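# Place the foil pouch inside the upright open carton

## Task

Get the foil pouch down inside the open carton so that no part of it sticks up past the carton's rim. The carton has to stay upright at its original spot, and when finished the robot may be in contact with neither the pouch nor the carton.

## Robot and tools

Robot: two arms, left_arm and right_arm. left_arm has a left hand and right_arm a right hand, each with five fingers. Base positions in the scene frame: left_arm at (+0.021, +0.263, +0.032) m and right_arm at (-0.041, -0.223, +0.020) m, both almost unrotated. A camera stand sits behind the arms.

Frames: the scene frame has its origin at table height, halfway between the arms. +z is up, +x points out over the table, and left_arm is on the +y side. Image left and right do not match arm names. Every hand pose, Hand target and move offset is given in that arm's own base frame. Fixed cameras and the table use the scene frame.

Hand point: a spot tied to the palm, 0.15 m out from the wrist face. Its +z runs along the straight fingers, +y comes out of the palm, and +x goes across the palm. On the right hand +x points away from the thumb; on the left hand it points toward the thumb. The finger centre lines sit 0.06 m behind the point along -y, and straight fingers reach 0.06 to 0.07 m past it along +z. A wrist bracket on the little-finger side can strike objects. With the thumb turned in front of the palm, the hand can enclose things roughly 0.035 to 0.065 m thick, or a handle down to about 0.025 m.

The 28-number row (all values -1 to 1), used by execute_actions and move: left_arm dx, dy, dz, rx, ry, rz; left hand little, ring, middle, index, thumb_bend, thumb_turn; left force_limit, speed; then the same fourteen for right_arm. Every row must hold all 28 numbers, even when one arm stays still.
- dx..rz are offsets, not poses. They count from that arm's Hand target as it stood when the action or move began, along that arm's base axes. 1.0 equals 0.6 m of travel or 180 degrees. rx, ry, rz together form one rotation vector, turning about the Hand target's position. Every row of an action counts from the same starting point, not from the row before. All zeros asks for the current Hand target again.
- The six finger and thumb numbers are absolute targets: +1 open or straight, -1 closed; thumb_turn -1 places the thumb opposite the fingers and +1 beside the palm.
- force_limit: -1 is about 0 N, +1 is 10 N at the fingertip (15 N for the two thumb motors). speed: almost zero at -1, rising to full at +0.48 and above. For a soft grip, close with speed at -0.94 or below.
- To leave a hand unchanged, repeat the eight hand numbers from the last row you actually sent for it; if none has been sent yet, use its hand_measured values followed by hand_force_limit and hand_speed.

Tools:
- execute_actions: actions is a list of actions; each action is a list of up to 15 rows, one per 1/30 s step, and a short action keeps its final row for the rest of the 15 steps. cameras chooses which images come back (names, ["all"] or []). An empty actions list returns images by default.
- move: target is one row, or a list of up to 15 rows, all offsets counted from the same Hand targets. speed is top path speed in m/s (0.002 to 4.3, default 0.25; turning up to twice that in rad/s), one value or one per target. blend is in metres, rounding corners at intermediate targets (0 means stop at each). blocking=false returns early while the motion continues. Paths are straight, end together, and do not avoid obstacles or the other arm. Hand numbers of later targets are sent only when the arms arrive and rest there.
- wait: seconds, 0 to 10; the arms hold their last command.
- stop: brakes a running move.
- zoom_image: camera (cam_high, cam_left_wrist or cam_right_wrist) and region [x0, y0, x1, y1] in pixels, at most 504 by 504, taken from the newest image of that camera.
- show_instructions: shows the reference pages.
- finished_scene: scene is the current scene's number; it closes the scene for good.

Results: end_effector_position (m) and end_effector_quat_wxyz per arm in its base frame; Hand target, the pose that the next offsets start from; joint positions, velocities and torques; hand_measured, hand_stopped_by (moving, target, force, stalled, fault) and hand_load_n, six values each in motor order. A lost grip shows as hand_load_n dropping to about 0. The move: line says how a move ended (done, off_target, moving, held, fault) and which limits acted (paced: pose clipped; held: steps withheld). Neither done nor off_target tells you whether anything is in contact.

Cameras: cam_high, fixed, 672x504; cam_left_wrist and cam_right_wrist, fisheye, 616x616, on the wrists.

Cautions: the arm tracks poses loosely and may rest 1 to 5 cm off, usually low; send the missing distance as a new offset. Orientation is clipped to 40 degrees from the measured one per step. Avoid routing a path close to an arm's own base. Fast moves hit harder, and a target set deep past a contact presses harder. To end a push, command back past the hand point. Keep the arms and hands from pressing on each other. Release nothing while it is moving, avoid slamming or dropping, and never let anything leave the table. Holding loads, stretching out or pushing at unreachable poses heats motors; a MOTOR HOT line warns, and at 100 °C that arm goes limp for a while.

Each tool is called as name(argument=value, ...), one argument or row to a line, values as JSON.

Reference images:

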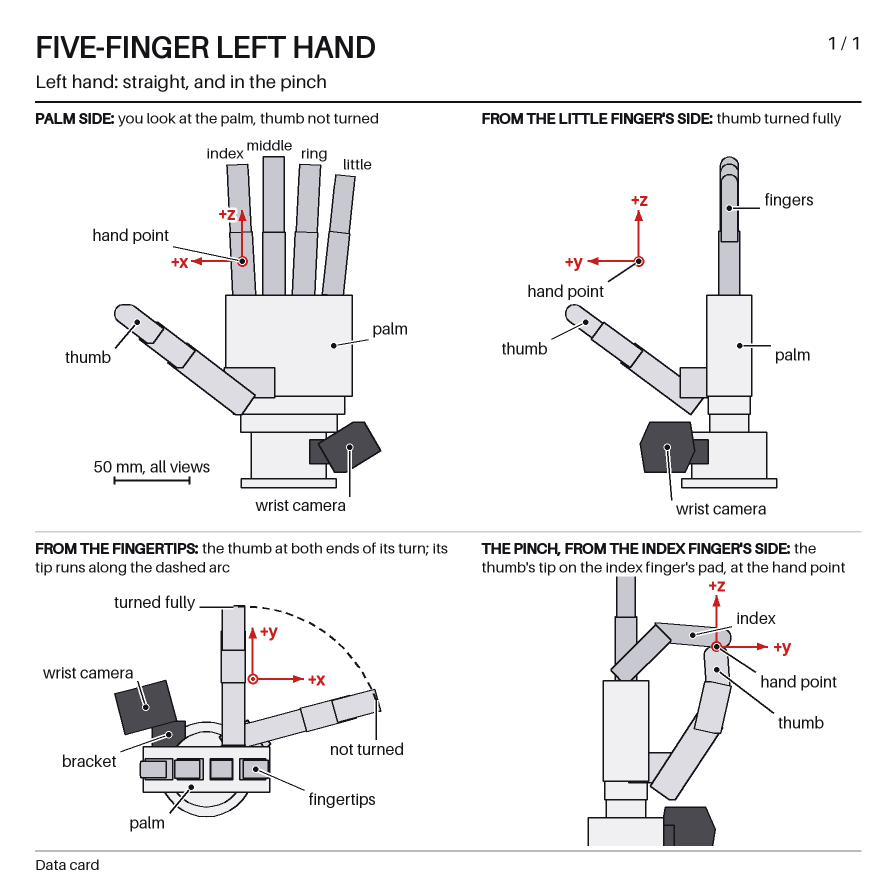

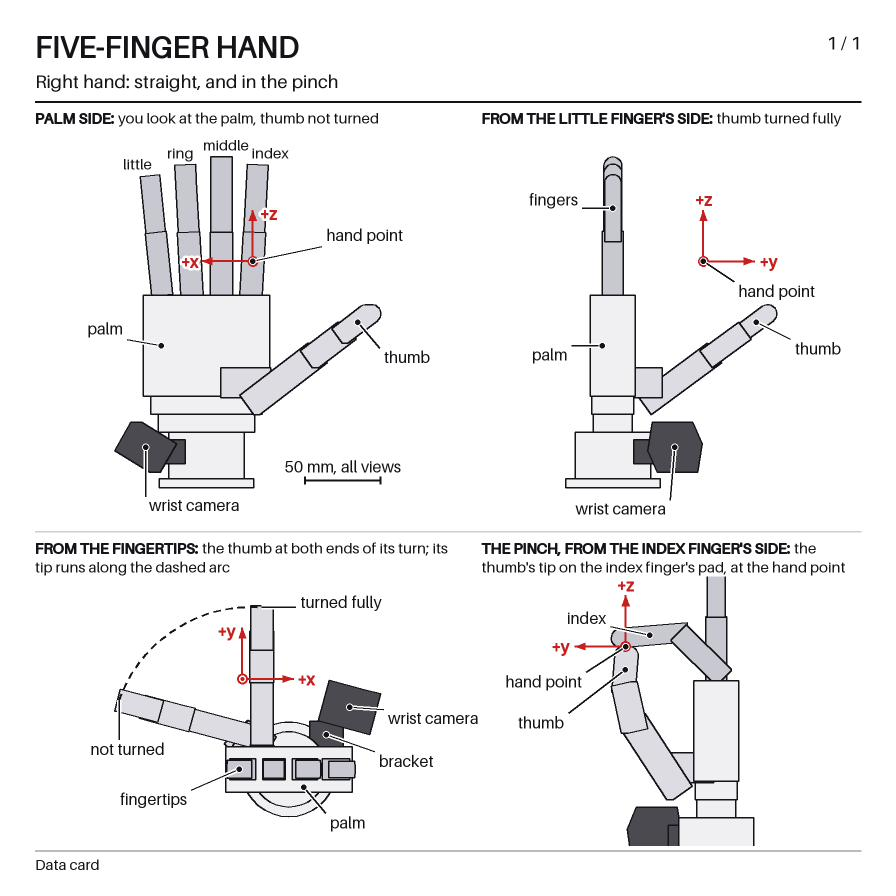

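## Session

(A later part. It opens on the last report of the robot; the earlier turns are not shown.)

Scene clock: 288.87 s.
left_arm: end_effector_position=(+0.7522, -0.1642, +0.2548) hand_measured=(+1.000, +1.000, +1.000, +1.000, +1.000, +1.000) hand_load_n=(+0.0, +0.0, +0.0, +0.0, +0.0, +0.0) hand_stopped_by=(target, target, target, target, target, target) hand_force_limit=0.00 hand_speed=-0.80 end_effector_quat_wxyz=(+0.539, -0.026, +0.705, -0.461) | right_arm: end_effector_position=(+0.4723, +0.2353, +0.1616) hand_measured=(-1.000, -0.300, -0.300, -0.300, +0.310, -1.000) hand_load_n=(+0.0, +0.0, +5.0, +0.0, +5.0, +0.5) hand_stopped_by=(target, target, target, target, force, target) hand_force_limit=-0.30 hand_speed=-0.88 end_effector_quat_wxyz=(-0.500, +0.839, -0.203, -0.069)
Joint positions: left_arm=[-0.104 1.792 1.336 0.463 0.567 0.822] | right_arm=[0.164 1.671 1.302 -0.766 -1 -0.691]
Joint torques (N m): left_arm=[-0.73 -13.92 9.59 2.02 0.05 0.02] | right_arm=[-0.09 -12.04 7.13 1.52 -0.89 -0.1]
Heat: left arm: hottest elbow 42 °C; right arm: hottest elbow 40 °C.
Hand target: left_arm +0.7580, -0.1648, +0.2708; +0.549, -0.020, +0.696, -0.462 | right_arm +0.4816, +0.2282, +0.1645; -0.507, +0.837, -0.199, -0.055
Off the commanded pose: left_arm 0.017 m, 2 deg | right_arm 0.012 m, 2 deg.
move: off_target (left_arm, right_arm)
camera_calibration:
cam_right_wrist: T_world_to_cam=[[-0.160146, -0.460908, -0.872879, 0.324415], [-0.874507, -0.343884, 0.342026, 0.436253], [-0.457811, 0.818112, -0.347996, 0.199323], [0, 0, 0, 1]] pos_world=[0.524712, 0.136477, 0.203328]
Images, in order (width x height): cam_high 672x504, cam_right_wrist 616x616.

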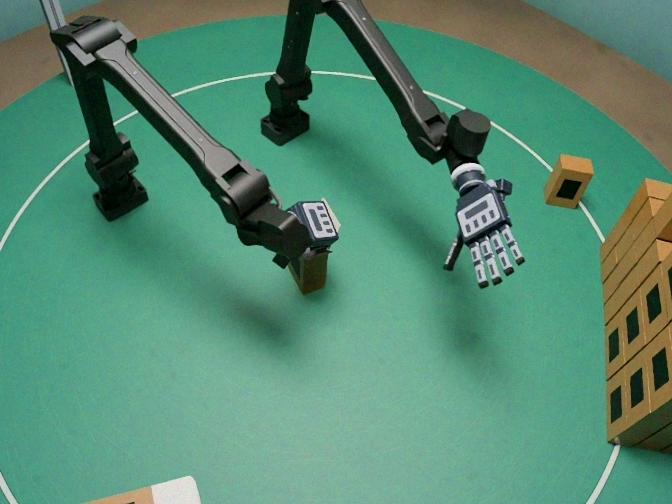

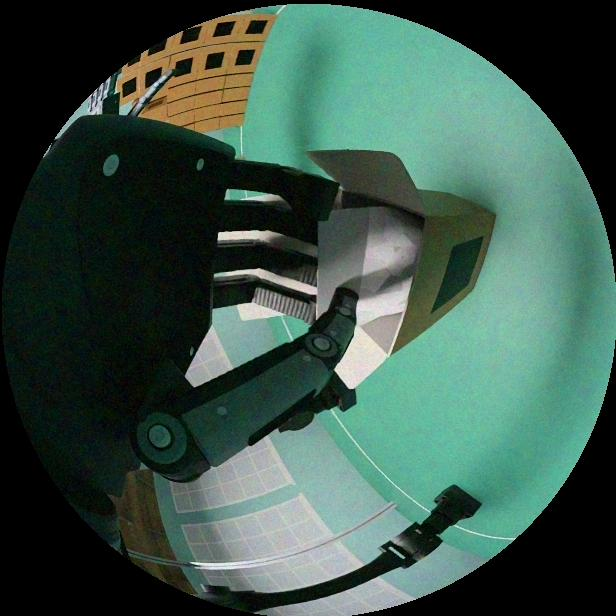

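move(
  target=[0,0,0,0,0,0,1,1,1,1,1,1,0,-0.8,0,0,-0.018,0,0,0,-1,-0.3,-0.3,-0.3,-0.25,-1,-0.3,-0.88],
  speed=0.04,
  cameras=["cam_high","cam_right_wrist"],
)

zoom_image(
  camera="cam_high",
  region=[270, 200, 350, 300],
)

zoom_image(
  camera="cam_right_wrist",
  region=[210, 140, 510, 390],
)

Scene clock: 297.00 s.
left_arm: end_effector_position=(+0.7522, -0.1642, +0.2548) hand_measured=(+1.000, +1.000, +1.000, +1.000, +1.000, +1.000) hand_load_n=(+0.0, -0.5, +0.0, +0.0, +0.0, +0.0) hand_stopped_by=(target, target, target, target, target, target) hand_force_limit=0.00 hand_speed=-0.80 end_effector_quat_wxyz=(+0.539, -0.026, +0.705, -0.461) | right_arm: end_effector_position=(+0.4724, +0.2353, +0.1517) hand_measured=(-1.000, -0.300, -0.300, -0.300, +0.310, -1.000) hand_load_n=(+0.0, +0.0, +4.5, +0.0, +5.0, +0.5) hand_stopped_by=(target, target, target, target, force, target) hand_force_limit=-0.30 hand_speed=-0.88 end_effector_quat_wxyz=(-0.501, +0.839, -0.203, -0.068)
Joint positions: left_arm=[-0.104 1.792 1.336 0.463 0.567 0.822] | right_arm=[0.164 1.679 1.285 -0.739 -1 -0.691]
Joint torques (N m): left_arm=[-0.67 -13.86 9.61 2.02 0.05 0.02] | right_arm=[-0.03 -11.87 7.01 1.48 -0.89 -0.1]
Heat: left arm: hottest elbow 43 °C; right arm: hottest elbow 40 °C.
Hand target: left_arm +0.7580, -0.1648, +0.2708; +0.549, -0.020, +0.696, -0.462 | right_arm +0.4815, +0.2282, +0.1536; -0.507, +0.837, -0.199, -0.055
Off the commanded pose: left_arm 0.017 m, 2 deg | right_arm 0.012 m, 2 deg.
move: off_target (left_arm, right_arm)
camera_calibration:
cam_right_wrist: T_world_to_cam=[[-0.158477, -0.460624, -0.873333, 0.315034], [-0.875158, -0.343996, 0.340243, 0.440308], [-0.457147, 0.818225, -0.348604, 0.195666], [0, 0, 0, 1]] pos_world=[0.524713, 0.136477, 0.193528]
Images, in order (width x height): cam_high 672x504, cam_right_wrist 616x616.

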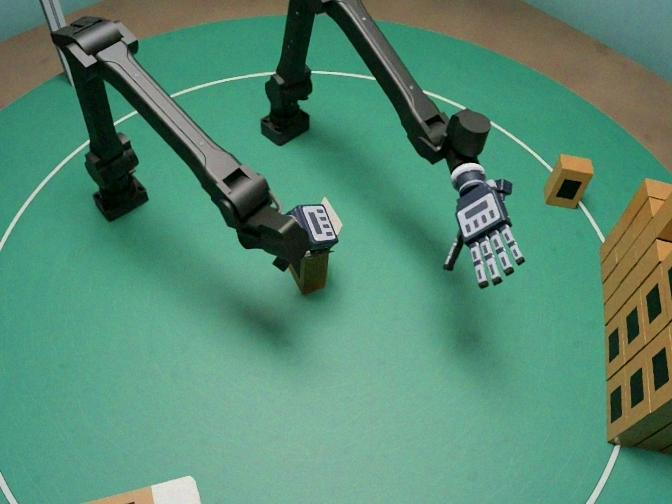

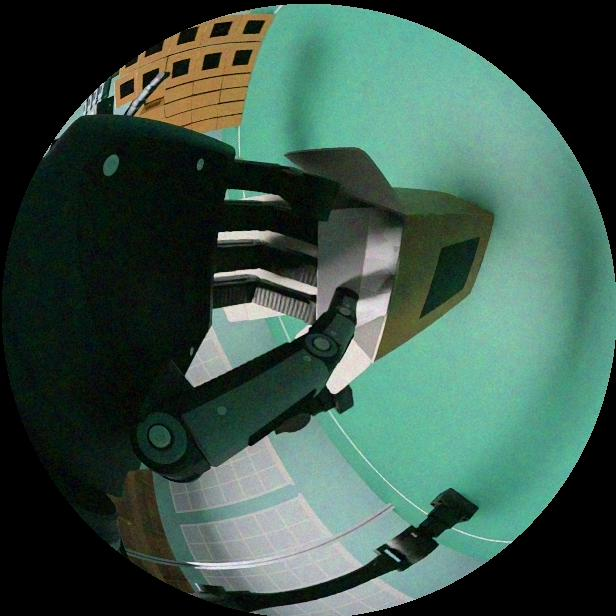

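Scaled by 5.040 from the camera's 672x504 image, which has a finer 960x720 frame.

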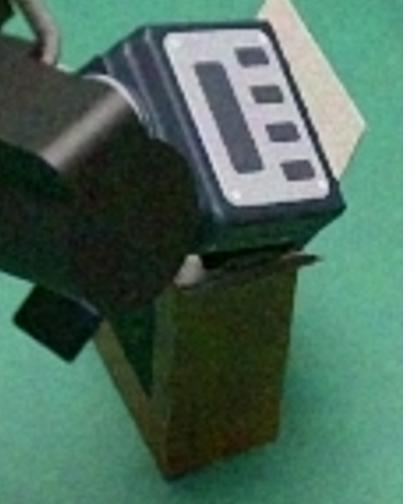

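Scaled by 1.680 from the camera's 616x616 image, which has a finer 880x880 frame.

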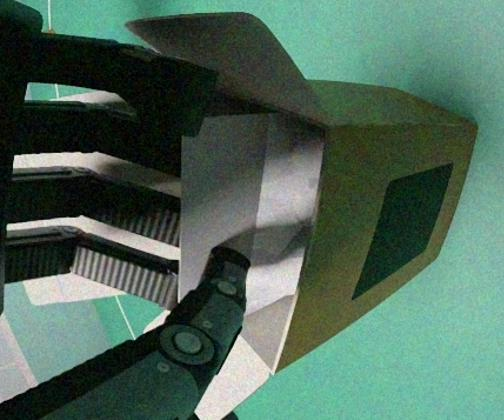

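move(
  target=[0,0,0,0,0,0,1,1,1,1,1,1,0,-0.8,0,0,0.006,0,0,0,-1,-0.3,-0.3,-0.3,0.35,-1,-0.3,-0.9],
  speed=0.03,
  cameras=["cam_high","cam_right_wrist"],
)

zoom_image(
  camera="cam_high",
  region=[270, 200, 350, 300],
)

zoom_image(
  camera="cam_right_wrist",
  region=[210, 140, 510, 390],
)

Scene clock: 300.10 s.
left_arm: end_effector_position=(+0.7522, -0.1642, +0.2548) hand_measured=(+1.000, +1.000, +1.000, +1.000, +1.000, +1.000) hand_load_n=(+0.0, +0.0, +0.0, +0.0, +0.0, +0.0) hand_stopped_by=(target, target, target, target, target, target) hand_force_limit=0.00 hand_speed=-0.80 end_effector_quat_wxyz=(+0.539, -0.026, +0.705, -0.461) | right_arm: end_effector_position=(+0.4723, +0.2355, +0.1520) hand_measured=(-1.000, -0.300, -0.300, -0.300, +0.350, -1.000) hand_load_n=(+0.0, -0.5, +0.0, +0.0, +0.0, +0.0) hand_stopped_by=(target, target, target, target, target, target) hand_force_limit=-0.30 hand_speed=-0.90 end_effector_quat_wxyz=(-0.502, +0.838, -0.202, -0.068)
Joint positions: left_arm=[-0.104 1.792 1.336 0.463 0.567 0.822] | right_arm=[0.164 1.679 1.285 -0.738 -1.002 -0.691]
Joint torques (N m): left_arm=[-0.67 -13.92 9.61 2.02 0.05 0.02] | right_arm=[-0.09 -12.16 7.36 1.14 -0.81 -0.09]
Heat: left arm: hottest elbow 43 °C; right arm: hottest elbow 40 °C.
Hand target: left_arm +0.7580, -0.1648, +0.2708; +0.549, -0.020, +0.696, -0.462 | right_arm +0.4816, +0.2282, +0.1572; -0.507, +0.837, -0.199, -0.055
Off the commanded pose: left_arm 0.017 m, 2 deg | right_arm 0.013 m, 2 deg.
move: off_target (left_arm, right_arm)
camera_calibration:
cam_right_wrist: T_world_to_cam=[[-0.158091, -0.459227, -0.874139, 0.314973], [-0.874873, -0.345318, 0.339635, 0.440495], [-0.457825, 0.818454, -0.347174, 0.195584], [0, 0, 0, 1]] pos_world=[0.524715, 0.136678, 0.193624]
Images, in order (width x height): cam_high 672x504, cam_right_wrist 616x616.

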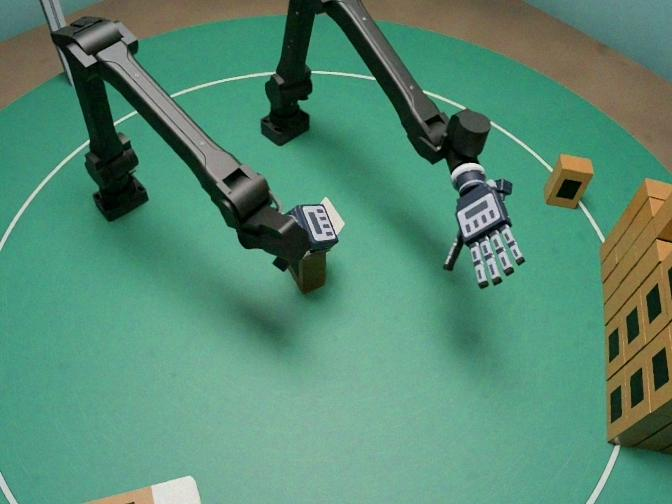

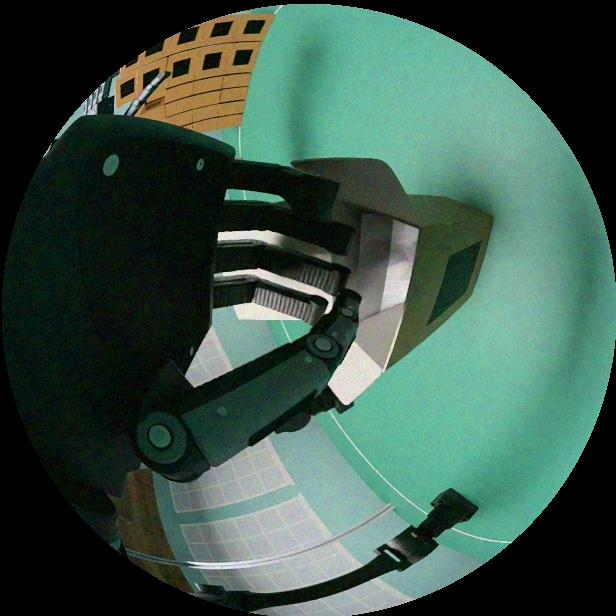

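Scaled by 5.040 from the camera's 672x504 image, which has a finer 960x720 frame.

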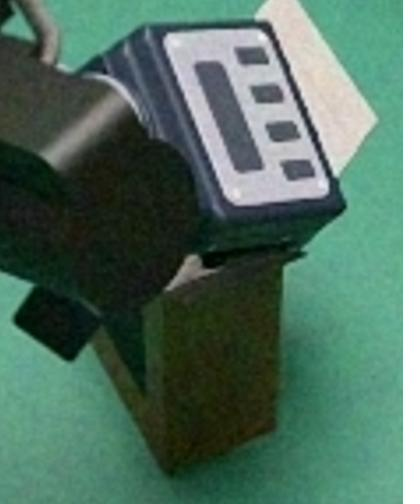

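Scaled by 1.680 from the camera's 616x616 image, which has a finer 880x880 frame.

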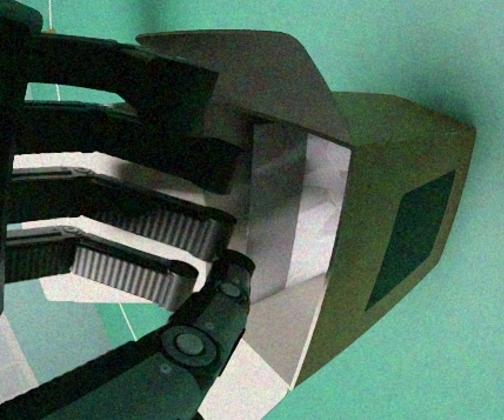

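move(
  target=[
    [0,0,0,0,0,0,1,1,1,1,1,1,0,-0.8,0.006,0,0.08,0,0,0,-1,-0.3,-0.3,-0.3,0.35,-1,-0.3,-0.9],
    [0,0,0,0,0,0,1,1,1,1,1,1,0,-0.8,0.01,0,0.28,0,0,0,-1,-0.3,-0.3,-0.3,0.35,-1,-0.3,-0.9],
  ],
  speed=[0.06,0.12],
  blend=0.01,
  cameras=["cam_high","cam_right_wrist"],
)

zoom_image(
  camera="cam_high",
  region=[270, 200, 350, 300],
)

zoom_image(
  camera="cam_right_wrist",
  region=[210, 140, 510, 390],
)

Scene clock: 304.83 s.
left_arm: end_effector_position=(+0.7522, -0.1642, +0.2548) hand_measured=(+1.000, +1.000, +1.000, +1.000, +1.000, +1.000) hand_load_n=(+0.0, +0.0, +0.0, +0.0, +0.0, +0.0) hand_stopped_by=(target, target, target, target, target, target) hand_force_limit=0.00 hand_speed=-0.80 end_effector_quat_wxyz=(+0.539, -0.026, +0.705, -0.461) | right_arm: end_effector_position=(+0.4744, +0.2352, +0.3013) hand_measured=(-1.000, -0.300, -0.300, -0.300, +0.350, -1.000) hand_load_n=(+0.5, +0.0, +0.0, +0.0, +0.0, +0.0) hand_stopped_by=(target, target, target, target, target, target) hand_force_limit=-0.30 hand_speed=-0.90 end_effector_quat_wxyz=(-0.496, +0.838, -0.211, -0.082)
Joint positions: left_arm=[-0.104 1.792 1.336 0.463 0.567 0.822] | right_arm=[0.162 1.624 1.618 -1.16 -1.003 -0.691]
Joint torques (N m): left_arm=[-0.73 -13.92 9.61 2 0.05 0.02] | right_arm=[-0.03 -12.45 10.84 0.5 -0.79 -0.11]
Heat: left arm: hottest elbow 43 °C; right arm: hottest elbow 40 °C.
Hand target: left_arm +0.7580, -0.1648, +0.2708; +0.549, -0.020, +0.696, -0.462 | right_arm +0.4876, +0.2283, +0.3253; -0.507, +0.837, -0.199, -0.055
Off the commanded pose: left_arm 0.017 m, 2 deg | right_arm 0.028 m, 4 deg.
move: off_target (left_arm, right_arm)
camera_calibration:
cam_right_wrist: T_world_to_cam=[[-0.187459, -0.46302, -0.866298, 0.458134], [-0.863365, -0.342944, 0.370122, 0.376306], [-0.468466, 0.817314, -0.335467, 0.250455], [0, 0, 0, 1]] pos_world=[0.5281, 0.136476, 0.341621]
Images, in order (width x height): cam_high 672x504, cam_right_wrist 616x616.

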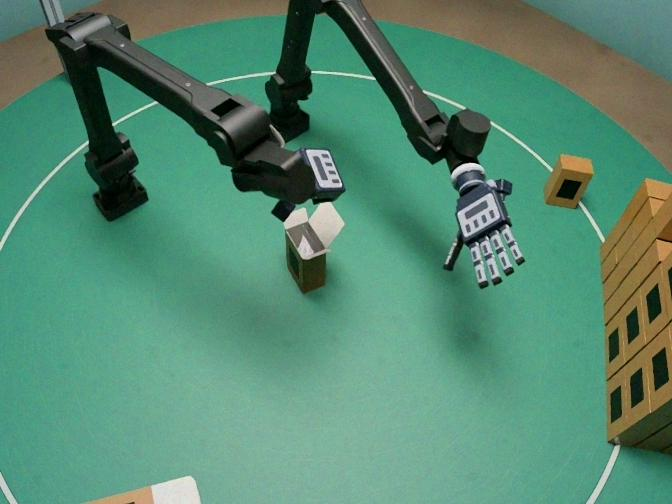

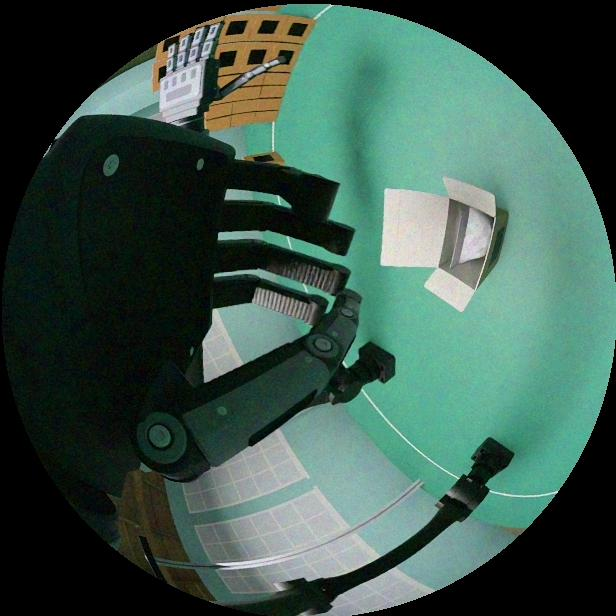

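Scaled by 5.040 from the camera's 672x504 image, which has a finer 960x720 frame.

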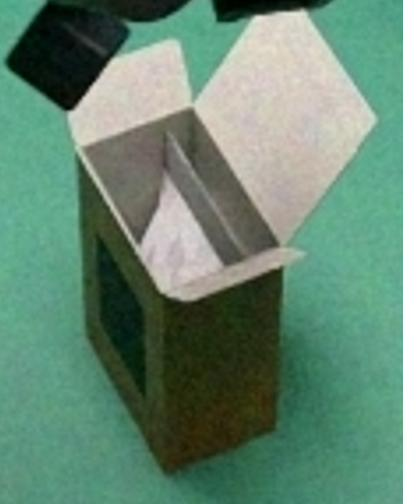

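Scaled by 1.680 from the camera's 616x616 image, which has a finer 880x880 frame.

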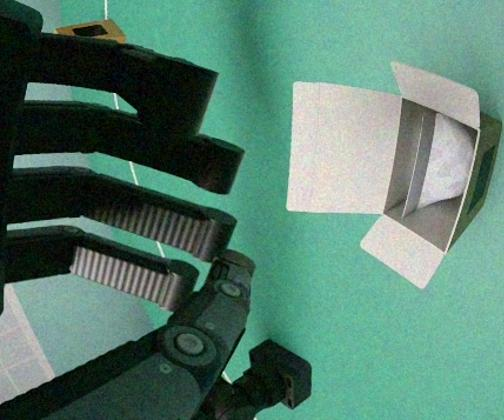

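zoom_image(
  camera="cam_high",
  region=[280, 205, 335, 265],
)

zoom_image(
  camera="cam_right_wrist",
  region=[375, 165, 515, 315],
)

Scaled by 8.400 from the camera's 672x504 image, which has a finer 960x720 frame.

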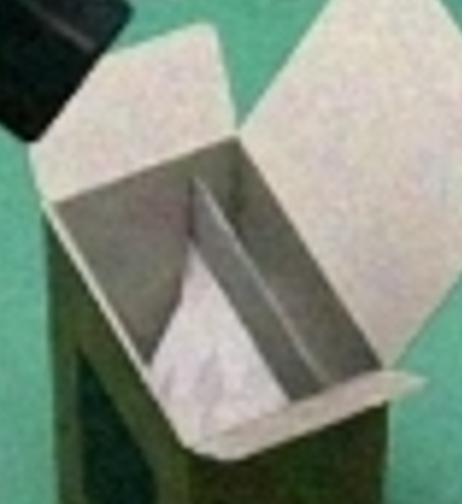

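Scaled by 3.360 from the camera's 616x616 image, which has a finer 880x880 frame.

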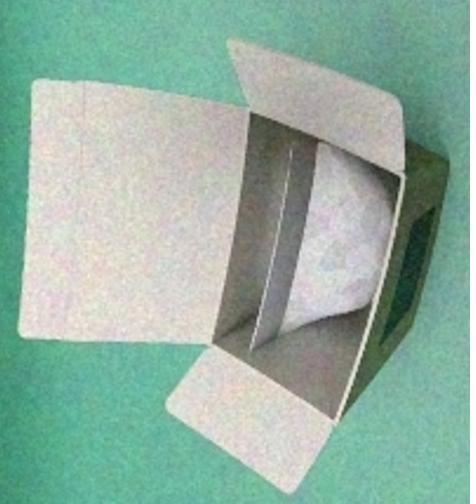

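finished_scene(
  scene=3,
)

The scene is finished: the task was done.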